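# Place red bottle in standing gift bag, then release

## Task

Get the red bottle inside the gift bag with the bag still upright, and finish with neither gripper touching the bottle, the packet or the bag.

## Robot and tools

Robot: two arms, left_arm and right_arm, each with a parallel two-finger gripper. The scene frame has its origin at table-top height, halfway between the arms' nominal bases; +x points out over the table, +z up, and left_arm sits on the +y side (arm names do not match image sides). Calibrated bases: left_arm at (-0.017, +0.343, +0.020) m, unrotated; right_arm at (-0.055, -0.369, +0.049) m, turned slightly about z. Each arm reports its hand pose, velocities and targets in its own base frame; fixed cameras and the table use the scene frame. A gripper's fingers point along its +z axis and close along its y axis; end_effector_position is the point between the pads, just behind the tips. Printed positions and orientations may be off by a few cm, more at long reach.

execute_actions(actions, cameras): actions is a list of actions; each action is a table of up to 15 rows, one row per 1/30 s control step, and a short table repeats its last row until step 15. Every row is one flat list of 14 numbers, each in [-1, 1], covering both arms even if one is idle: left dx, dy, dz, rx, ry, rz, opening, then the same seven for right. dx..rz are offsets, not poses: they are measured along that arm's base axes from its Hand target as it stood when the action began, so every row in an action refers to that same start, while the next action starts afresh and a repeated offset moves further. Scale: 1.0 equals 0.6 m of travel or 180 degrees; rx, ry, rz form a single rotation vector, turning about the Hand target position. Opening is absolute: +1 fully open (about 87 mm between pads), 0 roughly 31-49 mm, -1 closed. To leave an arm alone, give it six zeros and repeat its current opening (0 is itself a command). cameras: list of names, ["all"], or []; default shows all only when actions is empty.

move(target, speed, blend, opening_speed, blocking, cameras): target is one 14-number row or a list of up to 15 rows, same layout and scale; every row is an offset from the Hand targets at the move's start, not from the previous row. The grippers travel straight lines, ending together, capped at 10 s. speed: m/s, 0.002 to 2.9, default 0.25 (turn rate limit is twice this in rad/s); one value or one per target. blend: corner rounding in m for a list, default 0 (stop at each). opening_speed: per second on the -1..+1 scale, at least 0.2. blocking=false returns after about 0.5 s while the move continues. Paths do not avoid obstacles or the other arm. The result adds a move: line giving how it ended (done, off_target, moving, held, fault) and limits (paced = pose clipped, held = steps withheld).

wait(seconds 0 to 3600) lets time pass without new commands; stop() brakes a running move; zoom_image(camera, region [x0, y0, x1, y1] in pixels, at most 504 wide and high) enlarges part of the newest image from cam_head_left or cam_head_right; finished_scene(scene) ends the current scene, given its number, and cannot be undone.

Reading results: Hand target is the last commanded pose after clipping; new offsets count from it. The gripper often stops short of it; a follow-up execute_actions, even all zeros, re-requests it, otherwise send the remaining gap as an offset. grip_measured is the finger reading on the command scale; to hold something, command about 0.04 below the value seen at first contact. Tool commands lists the present gripper commands. Joint velocities reading within noise means the arm is still. Joint torques include free-air output and wrap at ±28 N m for joints 1-3. Motor temperatures: a MOTOR HOT line at 75 °C; at 90 °C an over-temperature fault folds that arm away for the rest of the scene; at 100 °C it collapses. Holding loads, stretching out or pushing at unreachable poses heats motors. Joint ranges (rad): waist -2.618..3.054, shoulder 0..3.142, elbow 0..3.142 (straight at 2.901), wrist pitch and yaw -1.571..1.571, wrist roll -2.094..2.094.

Cautions: orientation commands are clipped to 40 degrees from the measured orientation each step. Friction and gravity can leave the gripper low, short or tilted; small moves may go sideways or not happen, so check position and tilt after each move. Don't route a path near an arm's own base (the elbow can whip round); go around it. A blocked arm keeps pressing until commanded back past its gripper. Faster moves and targets further beyond contact hit harder. Never let the grippers, housings or wrist cameras meet, or close one gripper on the other's fingers; the clearance check will not prevent this. Wrist-camera cable contact counts as touching. Don't drop objects, release them while moving, knock over the bag, or let anything leave the table. Objects may occasionally get nudged by outside pushes.

Cameras: cam_head_left and cam_head_right, 504x504 each, on a shared bar behind the arms at about (-0.33, -0.02, 0.91) and (-0.33, -0.20, 0.91) m, looking down at the table; pinhole with slight radial distortion, fx about 405 px, centre near (252, 251).

Each tool is called after ">>>" by a JSON object that holds its "op" and its "data".

## Session

>>> {"op": "execute_actions", "data": {"actions": []}}

Scene clock: 0.00 s.
left_arm: end_effector_position=(+0.2963, -0.1713, +0.1569) grip_measured=+1.000 end_effector_quat_wxyz=(+0.476, +0.096, +0.857, -0.172) | right_arm: end_effector_position=(+0.2199, +0.0413, +0.1136) grip_measured=+1.000 end_effector_quat_wxyz=(+0.310, -0.033, +0.938, +0.150)
Joint positions: left_arm=[-0.519 1.072 0.707 -0.146 -0.052 -0.265 1] | right_arm=[-0.084 0.913 0.712 -0.75 -0.356 -0.039 1]
Joint velocities: within noise
Joint torques (N m): no reading
Motor temperatures (°C): left_arm=[33 31 36 30 28 29 29] | right_arm=[27 31 36 31 32 29 27]
Heat: left arm: 36 °C; right arm: 36 °C.
Hand target: left_arm +0.3009, -0.1702, +0.1689; +0.491, +0.093, +0.849, -0.173 | right_arm +0.2270, +0.0428, +0.1249; +0.331, -0.042, +0.930, +0.150
Tool commands: left_gripper/opening=+1.0 right_gripper/opening=+1.0

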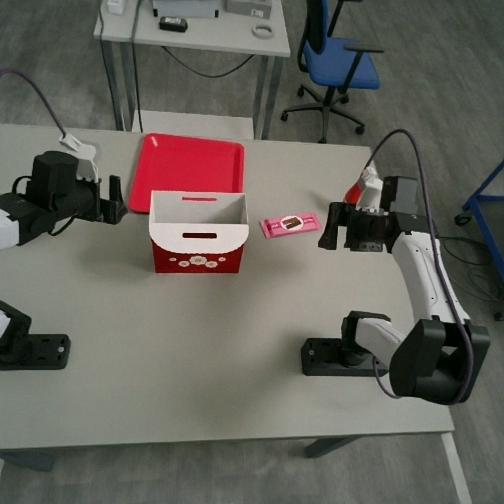

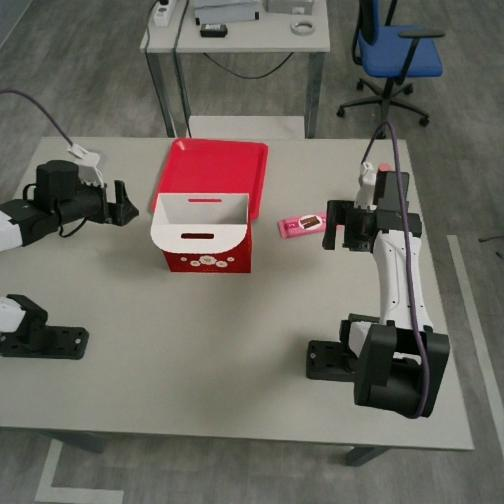

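>>> {"op": "zoom_image", "data": {"camera": "cam_head_left", "region": [300, 130, 450, 280]}}

>>> {"op": "zoom_image", "data": {"camera": "cam_head_right", "region": [120, 130, 440, 290]}}

Scaled by 3.360.

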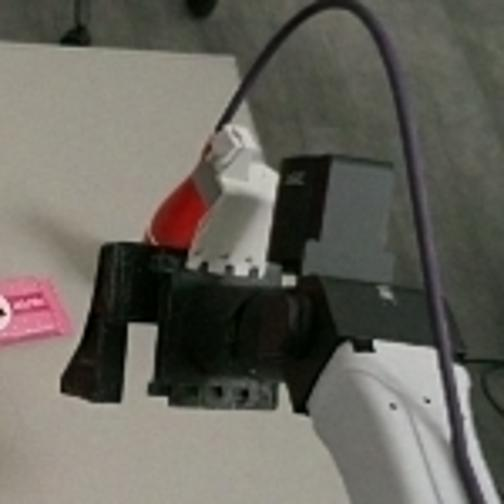

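Scaled by 1.575.

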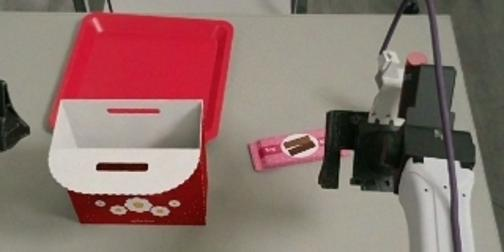

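>>> {"op": "move", "data": {"target": [0,0,0,0,0,0,1,-0.1,0.15,0.1,0,0,0,1], "cameras": ["all"]}}

>>> {"op": "zoom_image", "data": {"camera": "cam_head_left", "region": [230, 100, 430, 300]}}

>>> {"op": "zoom_image", "data": {"camera": "cam_head_right", "region": [260, 100, 460, 300]}}

Scene clock: 30.23 s.
left_arm: end_effector_position=(+0.2963, -0.1713, +0.1569) grip_measured=+1.000 end_effector_quat_wxyz=(+0.476, +0.096, +0.857, -0.172) | right_arm: end_effector_position=(+0.1652, +0.1359, +0.1717) grip_measured=+1.000 end_effector_quat_wxyz=(+0.320, -0.050, +0.934, +0.154)
Joint positions: left_arm=[-0.519 1.072 0.707 -0.146 -0.052 -0.265 1] | right_arm=[0.692 0.806 0.89 -0.939 0.125 0.538 1]
Joint torques (N m): left_arm=[-0.29 -2.82 7.04 2.19 0.04 -0.1] | right_arm=[0.54 0.29 8.27 1.36 0.36 0.14]
Motor temperatures (°C): left_arm=[33 32 41 36 28 29 29] | right_arm=[27 31 39 34 32 29 27]
Heat: left arm: 41 °C; right arm: 39 °C.
Hand target: left_arm +0.3009, -0.1702, +0.1689; +0.491, +0.093, +0.849, -0.173 | right_arm +0.1670, +0.1328, +0.1849; +0.331, -0.042, +0.930, +0.150
Off the commanded pose: left_arm 0.013 m, 2 deg | right_arm 0.014 m, 2 deg.
move: off_target (right_arm)

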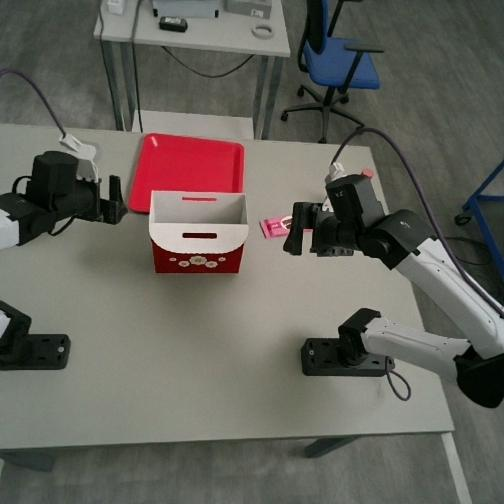

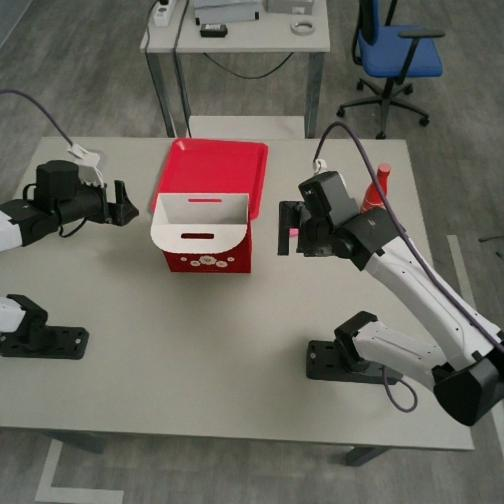

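Scaled by 2.520.

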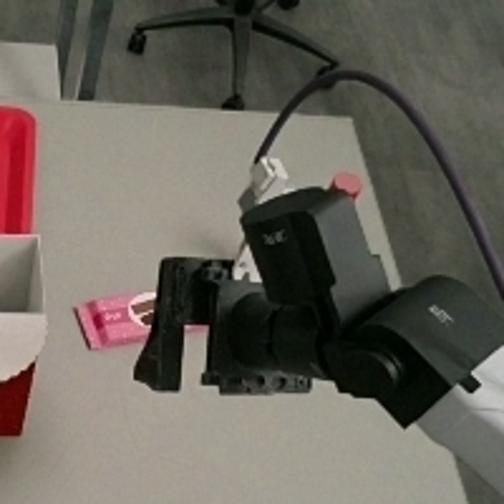

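Scaled by 2.520.

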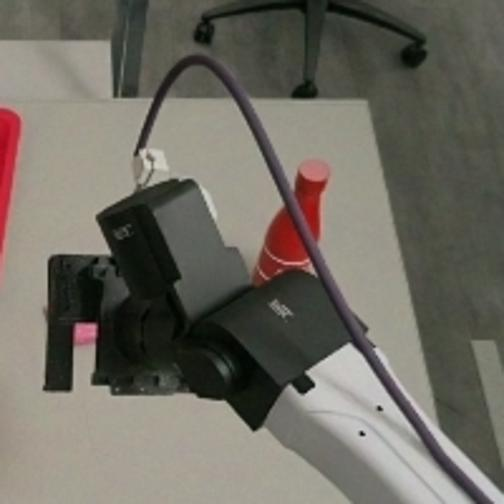

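>>> {"op": "move", "data": {"target": [[0,0,0,0,0,0,1,0,0,0.108,-0.098,0.217,-0.0276,1],[0,0,0,0,0,0,1,0.445,-0.328,0.108,-0.098,0.217,-0.0276,0.6]], "blend": [0.03,0], "cameras": ["all"]}}

>>> {"op": "zoom_image", "data": {"camera": "cam_head_left", "region": [290, 100, 450, 260]}}

>>> {"op": "zoom_image", "data": {"camera": "cam_head_right", "region": [300, 80, 460, 240]}}

Scene clock: 69.80 s.
left_arm: end_effector_position=(+0.2963, -0.1713, +0.1569) grip_measured=+1.000 end_effector_quat_wxyz=(+0.476, +0.096, +0.857, -0.172) | right_arm: end_effector_position=(+0.4355, -0.0682, +0.2397) grip_measured=+0.600 end_effector_quat_wxyz=(+0.214, +0.005, +0.976, -0.028)
Joint positions: left_arm=[-0.519 1.072 0.707 -0.146 -0.052 -0.265 1] | right_arm=[-0.144 2.197 2.624 -1.562 -0.003 -0.134 0.8]
Joint torques (N m): left_arm=[-0.35 -2.8 7.02 2.19 0.04 -0.11] | right_arm=[0.64 -9.95 6.41 1.03 0.21 -0.05]
Motor temperatures (°C): left_arm=[33 32 43 38 28 29 29] | right_arm=[27 31 45 33 31 29 27]
Heat: left arm: 43 °C; right arm: 45 °C.
Hand target: left_arm +0.3009, -0.1702, +0.1689; +0.491, +0.093, +0.849, -0.173 | right_arm +0.4340, -0.0640, +0.2497; -0.002, +0.000, +1.000, +0.000
Off the commanded pose: left_arm 0.013 m, 2 deg | right_arm 0.011 m, 25 deg.
joint sent to its limit (right arm) — joint 4 (wrist pitch), lower limit. The joint targets are off in position and orientation.
move: off_target (right_arm); target 2's new opening was sent with right_arm's hand 0.011 m and 25 deg from that target

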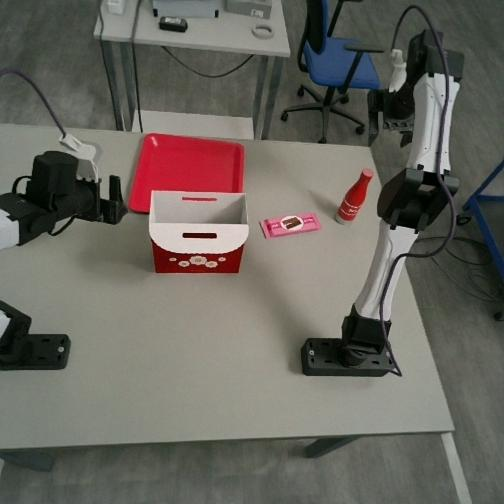

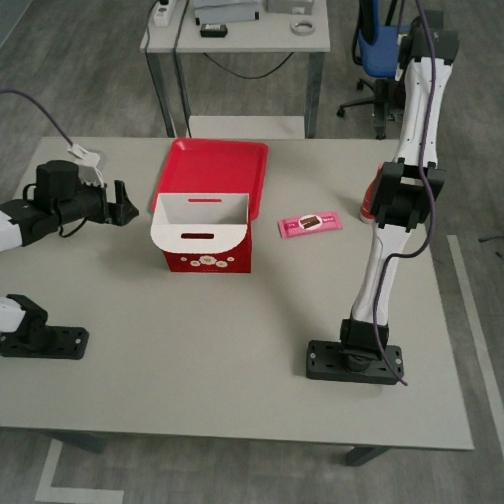

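Scaled by 3.150.

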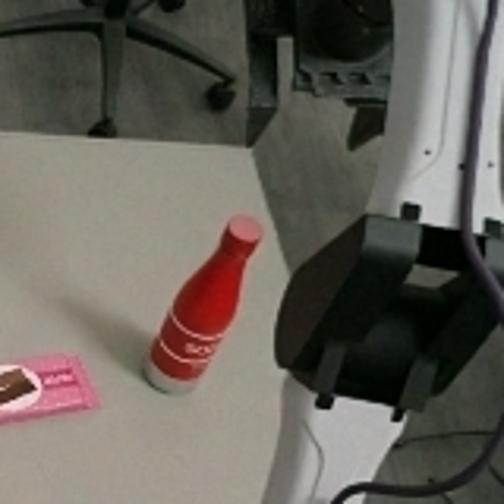

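Scaled by 3.150.

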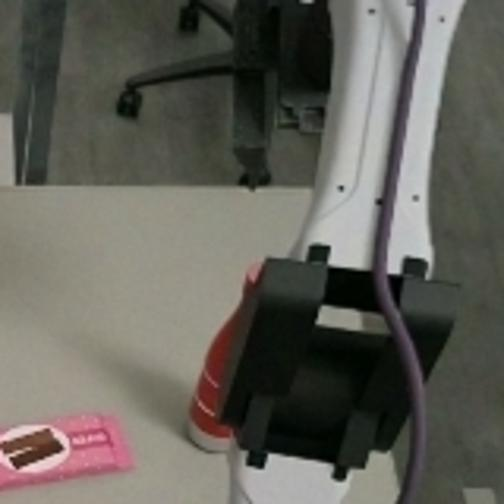

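>>> {"op": "move", "data": {"target": [0,0,0,0,0,0,1,-0.107,0.016,-0.033,-0.0129,-0.1775,-0.0449,0.7], "cameras": ["all"]}}

>>> {"op": "zoom_image", "data": {"camera": "cam_head_left", "region": [290, 100, 450, 260]}}

>>> {"op": "zoom_image", "data": {"camera": "cam_head_right", "region": [300, 80, 460, 240]}}

Scene clock: 117.27 s.
left_arm: end_effector_position=(+0.2963, -0.1713, +0.1569) grip_measured=+1.000 end_effector_quat_wxyz=(+0.476, +0.096, +0.857, -0.172) | right_arm: end_effector_position=(+0.3606, -0.0547, +0.2138) grip_measured=+0.700 end_effector_quat_wxyz=(+0.230, +0.064, +0.971, -0.018)
Joint positions: left_arm=[-0.519 1.072 0.707 -0.146 -0.052 -0.265 1] | right_arm=[-0.15 1.686 1.768 -1.186 -0.003 -0.017 0.85]
Joint torques (N m): left_arm=[-0.32 -2.8 7.08 2.18 0.05 -0.1] | right_arm=[-0.27 -9.72 4.21 1.92 0.15 0.12]
Motor temperatures (°C): left_arm=[32 31 45 40 28 29 29] | right_arm=[27 37 45 33 31 29 27]
Heat: left arm: 45 °C; right arm: 45 °C.
Hand target: left_arm +0.3009, -0.1702, +0.1689; +0.491, +0.093, +0.849, -0.173 | right_arm +0.3698, -0.0544, +0.2299; +0.273, +0.070, +0.959, -0.020
Off the commanded pose: left_arm 0.013 m, 2 deg | right_arm 0.019 m, 5 deg.
move: off_target (right_arm)

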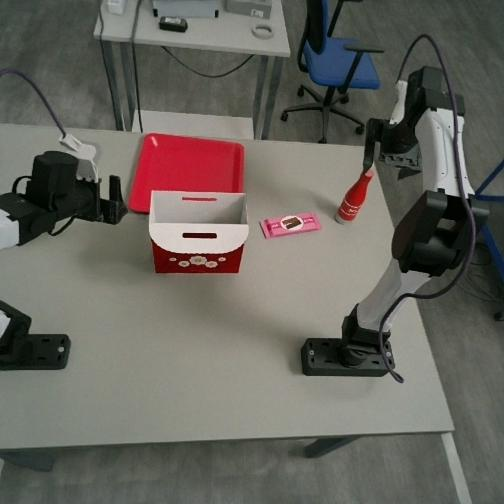

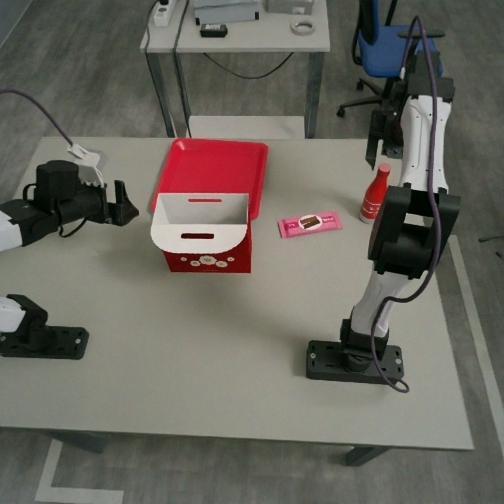

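Scaled by 3.150.

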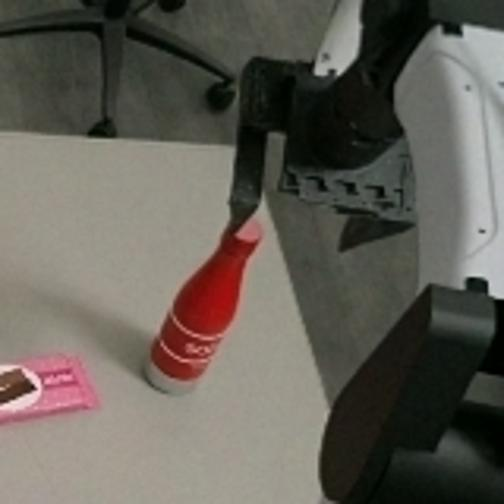

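Scaled by 3.150.

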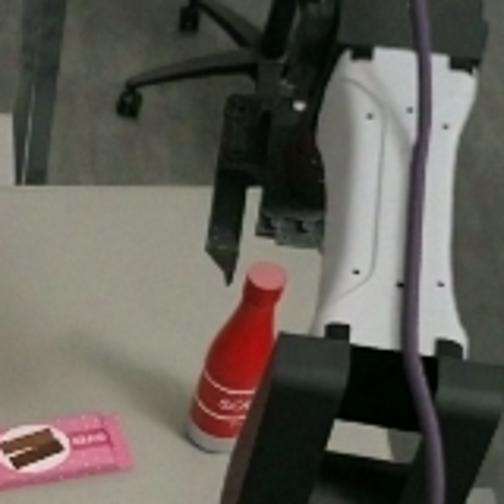

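>>> {"op": "move", "data": {"target": [0,0,0,0,0,0,1,0.127,-0.015,-0.158,0,0,0,0.7], "cameras": ["all"], "speed": 0.15}}

>>> {"op": "zoom_image", "data": {"camera": "cam_head_left", "region": [290, 100, 450, 260]}}

>>> {"op": "zoom_image", "data": {"camera": "cam_head_right", "region": [300, 80, 460, 240]}}

Scene clock: 133.43 s.
left_arm: end_effector_position=(+0.2963, -0.1713, +0.1569) grip_measured=+1.000 end_effector_quat_wxyz=(+0.476, +0.096, +0.857, -0.172) | right_arm: end_effector_position=(+0.4304, -0.0651, +0.1267) grip_measured=+0.700 end_effector_quat_wxyz=(+0.241, +0.066, +0.968, -0.018)
Joint positions: left_arm=[-0.519 1.072 0.707 -0.146 -0.052 -0.265 1] | right_arm=[-0.15 1.89 1.66 -0.853 -0.003 -0.013 0.85]
Joint torques (N m): left_arm=[-0.32 -2.85 6.99 2.19 0.05 -0.11] | right_arm=[0.29 -8.95 5.2 1.99 0.21 0.15]
Heat: left arm: 45 °C; right arm: 43 °C.
Hand target: left_arm +0.3009, -0.1702, +0.1689; +0.491, +0.093, +0.849, -0.173 | right_arm +0.4460, -0.0634, +0.1351; +0.273, +0.070, +0.959, -0.020
Off the commanded pose: left_arm 0.013 m, 2 deg | right_arm 0.018 m, 4 deg.
move: off_target (right_arm)

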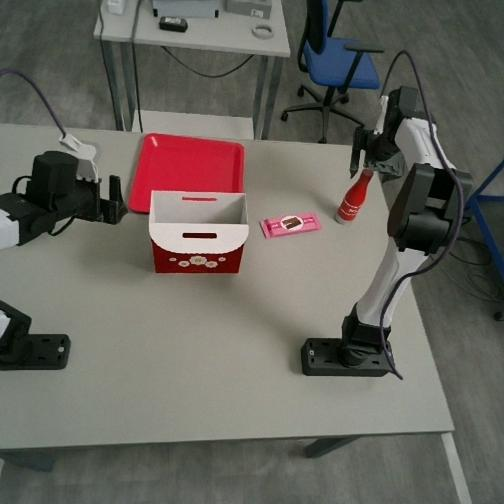

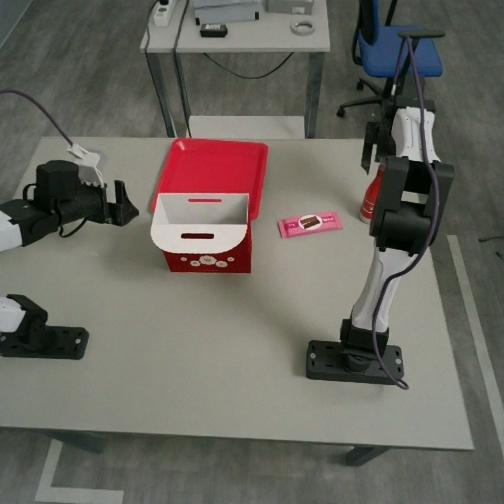

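Scaled by 3.150.

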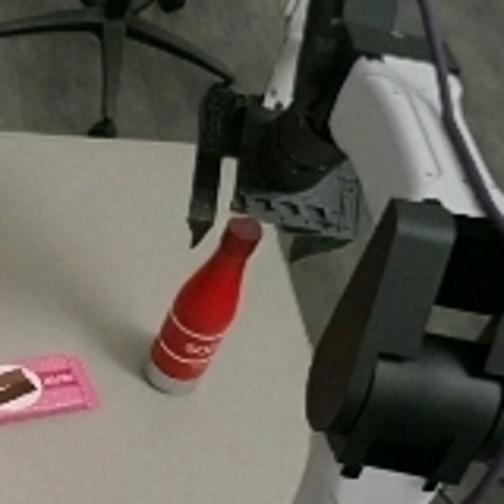

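Scaled by 3.150.

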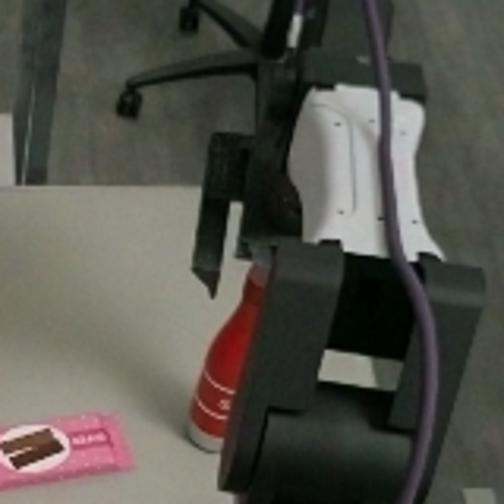

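>>> {"op": "move", "data": {"target": [0,0,0,0,0,0,1,0.009,0,-0.012,0,0,0,-0.5], "cameras": ["all"], "opening_speed": 1.0}}

Scene clock: 141.73 s.
left_arm: end_effector_position=(+0.2963, -0.1713, +0.1569) grip_measured=+1.000 end_effector_quat_wxyz=(+0.476, +0.096, +0.857, -0.172) | right_arm: end_effector_position=(+0.4366, -0.0594, +0.1208) grip_measured=-0.277 end_effector_quat_wxyz=(+0.243, +0.062, +0.968, -0.012)
Joint positions: left_arm=[-0.519 1.072 0.707 -0.146 -0.052 -0.265 1] | right_arm=[-0.14 1.909 1.66 -0.832 -0.013 -0.008 0.362]
Joint torques (N m): left_arm=[-0.35 -2.82 7.01 2.18 0.06 -0.11] | right_arm=[0.34 -8.92 5.18 1.98 0.21 0.12]
Heat: left arm: 45 °C; right arm: 42 °C.
Hand target: left_arm +0.3009, -0.1702, +0.1689; +0.491, +0.093, +0.849, -0.173 | right_arm +0.4514, -0.0634, +0.1279; +0.273, +0.070, +0.959, -0.020
Off the commanded pose: left_arm 0.013 m, 2 deg | right_arm 0.017 m, 4 deg.
move: off_target (right_arm)

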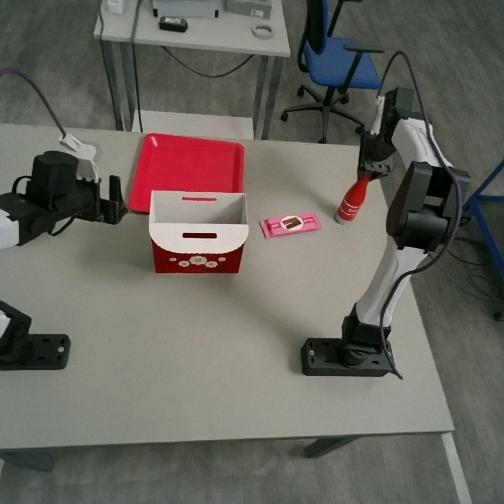

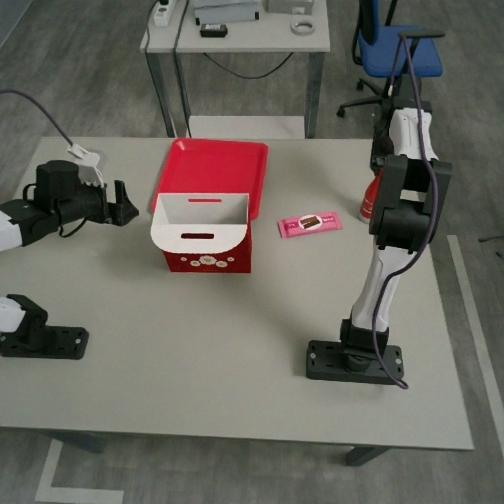

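>>> {"op": "move", "data": {"target": [[0,0,0,0,0,0,1,0,0,0.06,0,0,0,-0.5],[0,0,0,0,0,0,1,-0.152,0.014,0.362,-0.016,-0.110,0,-0.5],[0,0,0,0,0,0,1,-0.324,0.567,0.362,0.0383,-0.109,0.304,-0.5]], "blend": [0.02,0.04,0], "cameras": ["all"]}}

>>> {"op": "zoom_image", "data": {"camera": "cam_head_left", "region": [130, 100, 330, 300]}}

>>> {"op": "zoom_image", "data": {"camera": "cam_head_right", "region": [130, 100, 330, 300]}}

Scene clock: 190.50 s.
left_arm: end_effector_position=(+0.2963, -0.1713, +0.1569) grip_measured=+1.000 end_effector_quat_wxyz=(+0.476, +0.096, +0.857, -0.172) | right_arm: end_effector_position=(+0.2528, +0.2694, +0.3157) grip_measured=-0.272 end_effector_quat_wxyz=(+0.358, -0.362, +0.846, +0.158)
Joint positions: left_arm=[-0.519 1.072 0.707 -0.146 -0.052 -0.265 1] | right_arm=[0.815 1.533 1.889 -1.123 -0.003 0.007 0.364]
Joint torques (N m): left_arm=[-0.36 -2.77 7.04 2.19 0.05 -0.11] | right_arm=[0.4 -5.75 8.47 2.2 0.12 -0.02]
Heat: left arm: 46 °C; right arm: 42 °C.
Hand target: left_arm +0.3009, -0.1702, +0.1689; +0.491, +0.093, +0.849, -0.173 | right_arm +0.2570, +0.2768, +0.3451; +0.401, -0.358, +0.825, +0.174
Off the commanded pose: left_arm 0.013 m, 2 deg | right_arm 0.031 m, 6 deg.
move: off_target (right_arm); blend cut to 0.0178 m at target 1

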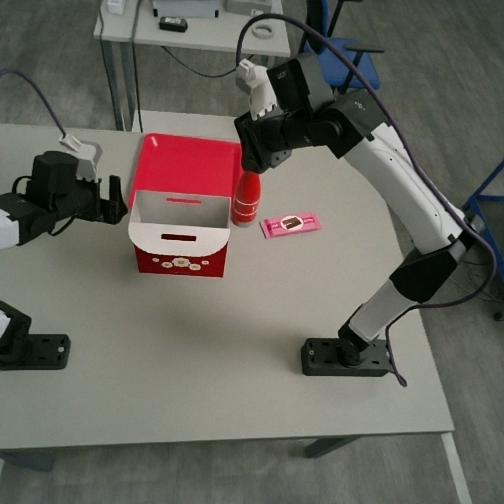

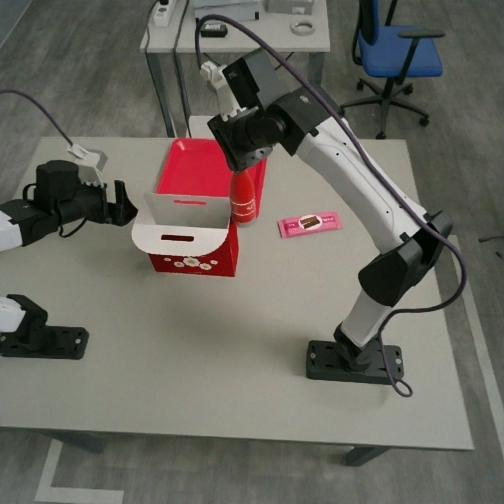

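Scaled by 2.520.

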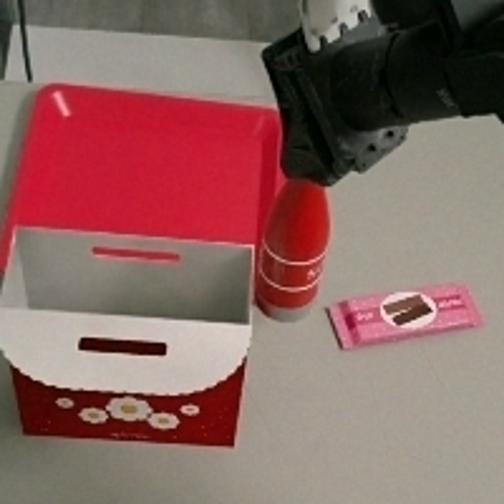

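Scaled by 2.520.

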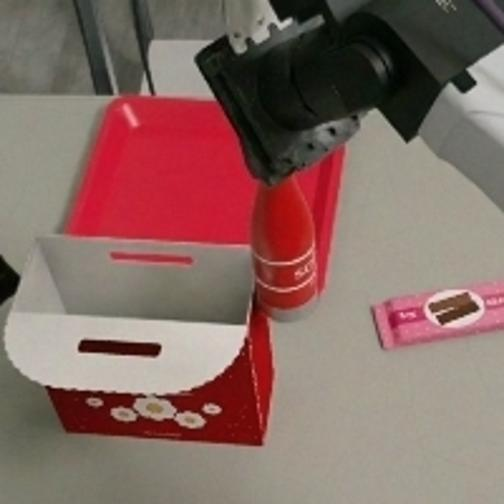

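>>> {"op": "move", "data": {"target": [[0,0,0,0,0,0,1,-0.01,-0.06,0.105,0.0543,-0.0477,0,-0.5],[0,0,0,0,0,0,1,0.065,0.137,0.105,0.0543,-0.0477,0.0188,-0.5]], "blend": [0.01,0], "speed": 0.2, "cameras": ["all"]}}

>>> {"op": "zoom_image", "data": {"camera": "cam_head_left", "region": [130, 100, 330, 300]}}

>>> {"op": "zoom_image", "data": {"camera": "cam_head_right", "region": [130, 100, 330, 300]}}

Scene clock: 216.03 s.
left_arm: end_effector_position=(+0.2963, -0.1713, +0.1569) grip_measured=+1.000 end_effector_quat_wxyz=(+0.476, +0.096, +0.857, -0.172) | right_arm: end_effector_position=(+0.2892, +0.3498, +0.3662) grip_measured=-0.272 end_effector_quat_wxyz=(+0.425, -0.378, +0.796, +0.207)
Joint positions: left_arm=[-0.519 1.072 0.707 -0.146 -0.052 -0.265 1] | right_arm=[0.873 1.806 2.299 -1.079 -0.019 -0.003 0.364]
Joint torques (N m): left_arm=[-0.35 -2.82 7.01 2.19 0.03 -0.1] | right_arm=[0.32 -8.02 8.17 2.83 0.24 0.1]
Motor temperatures (°C): left_arm=[32 31 46 42 28 28 29] | right_arm=[27 39 46 38 31 29 28]
Heat: left arm: 46 °C; right arm: 46 °C.
Hand target: left_arm +0.3009, -0.1702, +0.1689; +0.491, +0.093, +0.849, -0.173 | right_arm +0.2960, +0.3590, +0.4081; +0.485, -0.359, +0.764, +0.228
Off the commanded pose: left_arm 0.013 m, 2 deg | right_arm 0.043 m, 8 deg.
move: off_target (right_arm)

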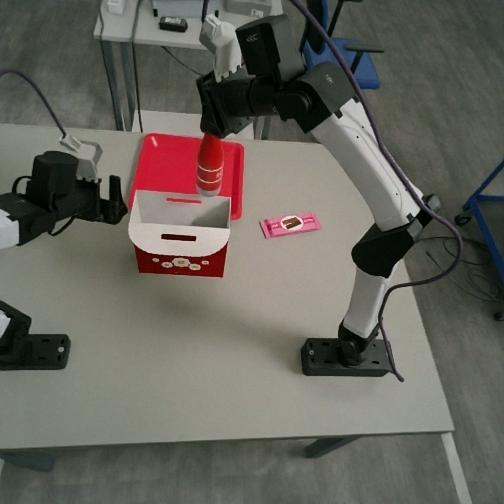

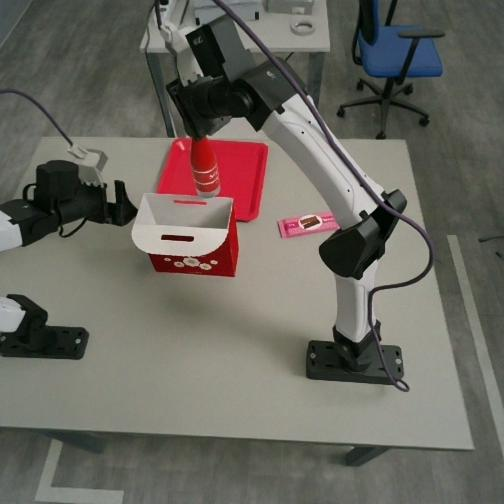

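Scaled by 2.520.

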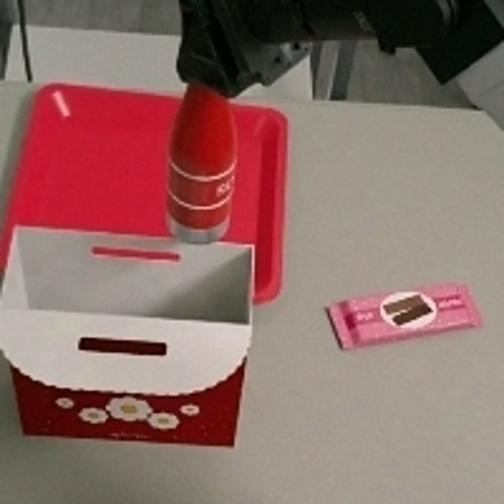

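Scaled by 2.520.

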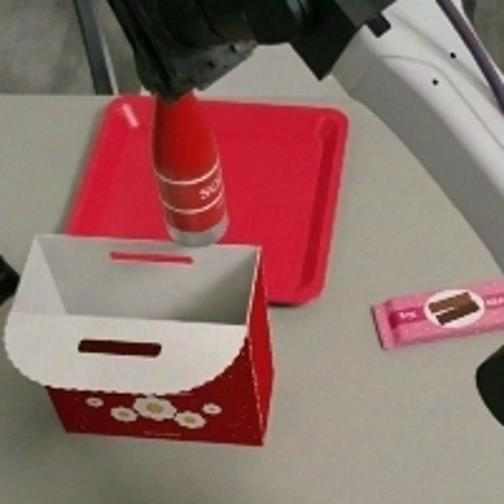

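>>> {"op": "move", "data": {"target": [[0,0,0,0,0,0,1,-0.025,0.017,0,0,0,0,-0.5],[0,0,0,0,0,0,1,-0.025,0.017,-0.2,-0.064,0.053,0,-0.5],[0,0,0,0,0,0,1,-0.025,0.017,-0.39,-0.128,0.106,0,-0.5]], "blend": [0.005,0.02,0], "speed": 0.13, "cameras": ["all"]}}

>>> {"op": "zoom_image", "data": {"camera": "cam_head_left", "region": [130, 100, 330, 300]}}

>>> {"op": "zoom_image", "data": {"camera": "cam_head_right", "region": [130, 100, 330, 300]}}

Scene clock: 249.47 s.
left_arm: end_effector_position=(+0.2963, -0.1713, +0.1569) grip_measured=+1.000 end_effector_quat_wxyz=(+0.476, +0.096, +0.857, -0.172) | right_arm: end_effector_position=(+0.2681, +0.3526, +0.1553) grip_measured=-0.274 end_effector_quat_wxyz=(+0.223, -0.420, +0.874, +0.104)
Joint positions: left_arm=[-0.519 1.072 0.707 -0.146 -0.052 -0.265 1] | right_arm=[0.927 1.921 1.812 -0.965 0.021 0.026 0.363]
Joint velocities: left_arm=[within noise] | right_arm=[-0.007 -0.007 -0.002 -0.022 -0.066 -0.081 0.089]
Joint torques (N m): left_arm=[-0.34 -2.77 7.01 2.18 0.05 -0.11] | right_arm=[-0.68 -10.51 5.45 2.27 0.13 0.13]
Heat: left arm: 46 °C; right arm: 45 °C.
Hand target: left_arm +0.3009, -0.1702, +0.1689; +0.491, +0.093, +0.849, -0.173 | right_arm +0.2810, +0.3692, +0.1741; +0.271, -0.406, +0.863, +0.128
Off the commanded pose: left_arm 0.013 m, 2 deg | right_arm 0.028 m, 7 deg.
move: off_target (right_arm)

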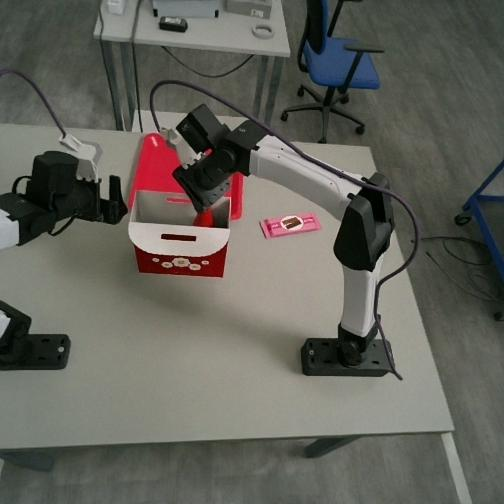

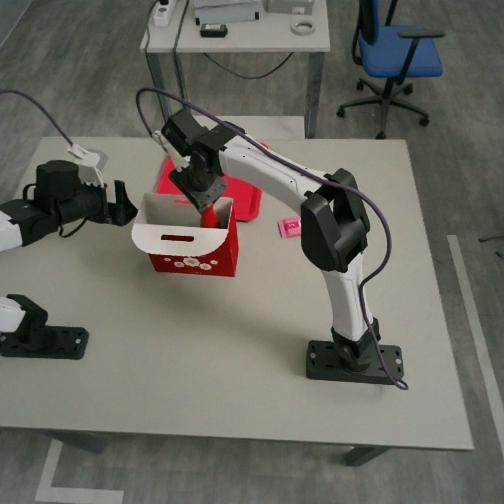

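Scaled by 2.520.

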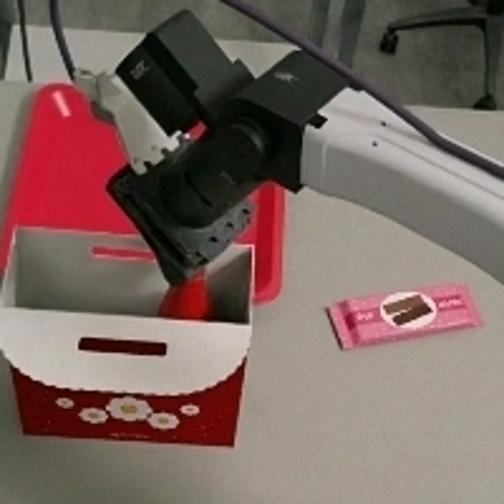

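Scaled by 2.520.

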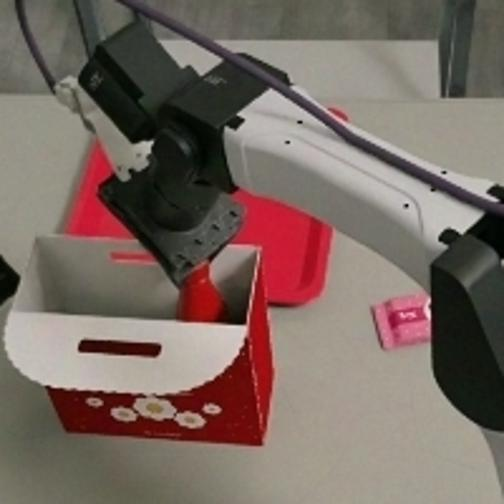

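>>> {"op": "move", "data": {"target": [0,0,0,0,0,0,1,0.004,-0.008,-0.05,0,0,0,-0.5], "speed": 0.06}}

Scene clock: 257.33 s.
left_arm: end_effector_position=(+0.2963, -0.1713, +0.1569) grip_measured=+1.000 end_effector_quat_wxyz=(+0.476, +0.096, +0.857, -0.172) | right_arm: end_effector_position=(+0.2702, +0.3565, +0.1246) grip_measured=-0.273 end_effector_quat_wxyz=(+0.228, -0.420, +0.872, +0.106)
Joint positions: left_arm=[-0.519 1.072 0.707 -0.146 -0.052 -0.265 1] | right_arm=[0.928 1.918 1.682 -0.826 0.021 0.026 0.364]
Joint torques (N m): left_arm=[-0.31 -2.82 7.01 2.18 0.03 -0.1] | right_arm=[-0.72 -12.25 4.12 2.16 0.06 0.05]
Heat: left arm: 46 °C; right arm: 45 °C.
Hand target: left_arm +0.3009, -0.1702, +0.1689; +0.491, +0.093, +0.849, -0.173 | right_arm +0.2834, +0.3644, +0.1441; +0.271, -0.406, +0.863, +0.128
Off the commanded pose: left_arm 0.013 m, 2 deg | right_arm 0.025 m, 6 deg.
move: off_target (right_arm)

>>> {"op": "move", "data": {"target": [[0,0,0,0,0,0,1,0,0,0,0,0,0,0.35],[0,0,0,0,0,0,1,-0.053,-0.064,0.17,0,0,0,0.35],[0,0,0,0,0,0,1,-0.1,-0.25,0.25,0,0,0,0.35]], "opening_speed": 0.8, "blend": [0,0.02,0], "speed": [0.1,0.15,0.25], "cameras": ["all"]}}

>>> {"op": "zoom_image", "data": {"camera": "cam_head_left", "region": [130, 100, 330, 300]}}

Scene clock: 272.90 s.
left_arm: end_effector_position=(+0.2963, -0.1713, +0.1569) grip_measured=+1.000 end_effector_quat_wxyz=(+0.476, +0.096, +0.857, -0.172) | right_arm: end_effector_position=(+0.2320, +0.2174, +0.2892) grip_measured=+0.350 end_effector_quat_wxyz=(+0.276, -0.402, +0.865, +0.118)
Joint positions: left_arm=[-0.519 1.072 0.707 -0.146 -0.052 -0.265 1] | right_arm=[0.735 1.496 1.849 -1.316 -0.06 -0.115 0.675]
Joint torques (N m): left_arm=[-0.35 -2.82 6.99 2.18 0.05 -0.1] | right_arm=[-0.58 -5.59 4.7 1.23 -0.07 -0.05]
Motor temperatures (°C): left_arm=[32 31 46 43 28 28 29] | right_arm=[27 46 44 41 31 29 28]
Heat: left arm: 46 °C; right arm: 46 °C.
Hand target: left_arm +0.3009, -0.1702, +0.1689; +0.491, +0.093, +0.849, -0.173 | right_arm +0.2234, +0.2144, +0.2941; +0.271, -0.406, +0.863, +0.128
Off the commanded pose: left_arm 0.013 m, 2 deg | right_arm 0.010 m, 1 deg.
move: done

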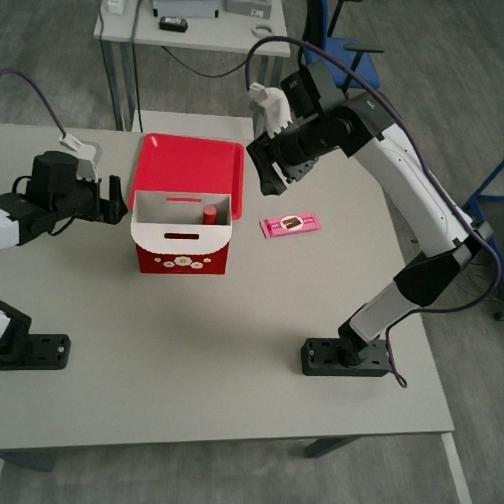

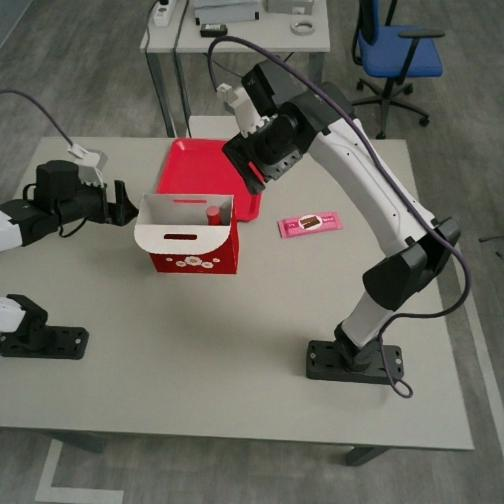

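Scaled by 2.520.

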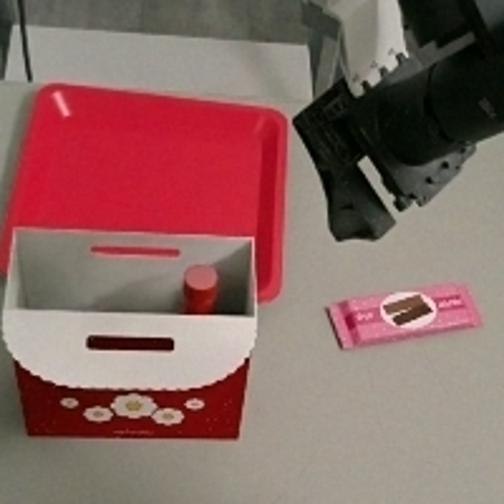

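Bottle in, bag standing.

>>> {"op": "finished_scene", "data": {"scene": 2}}

The scene is finished: the task was done.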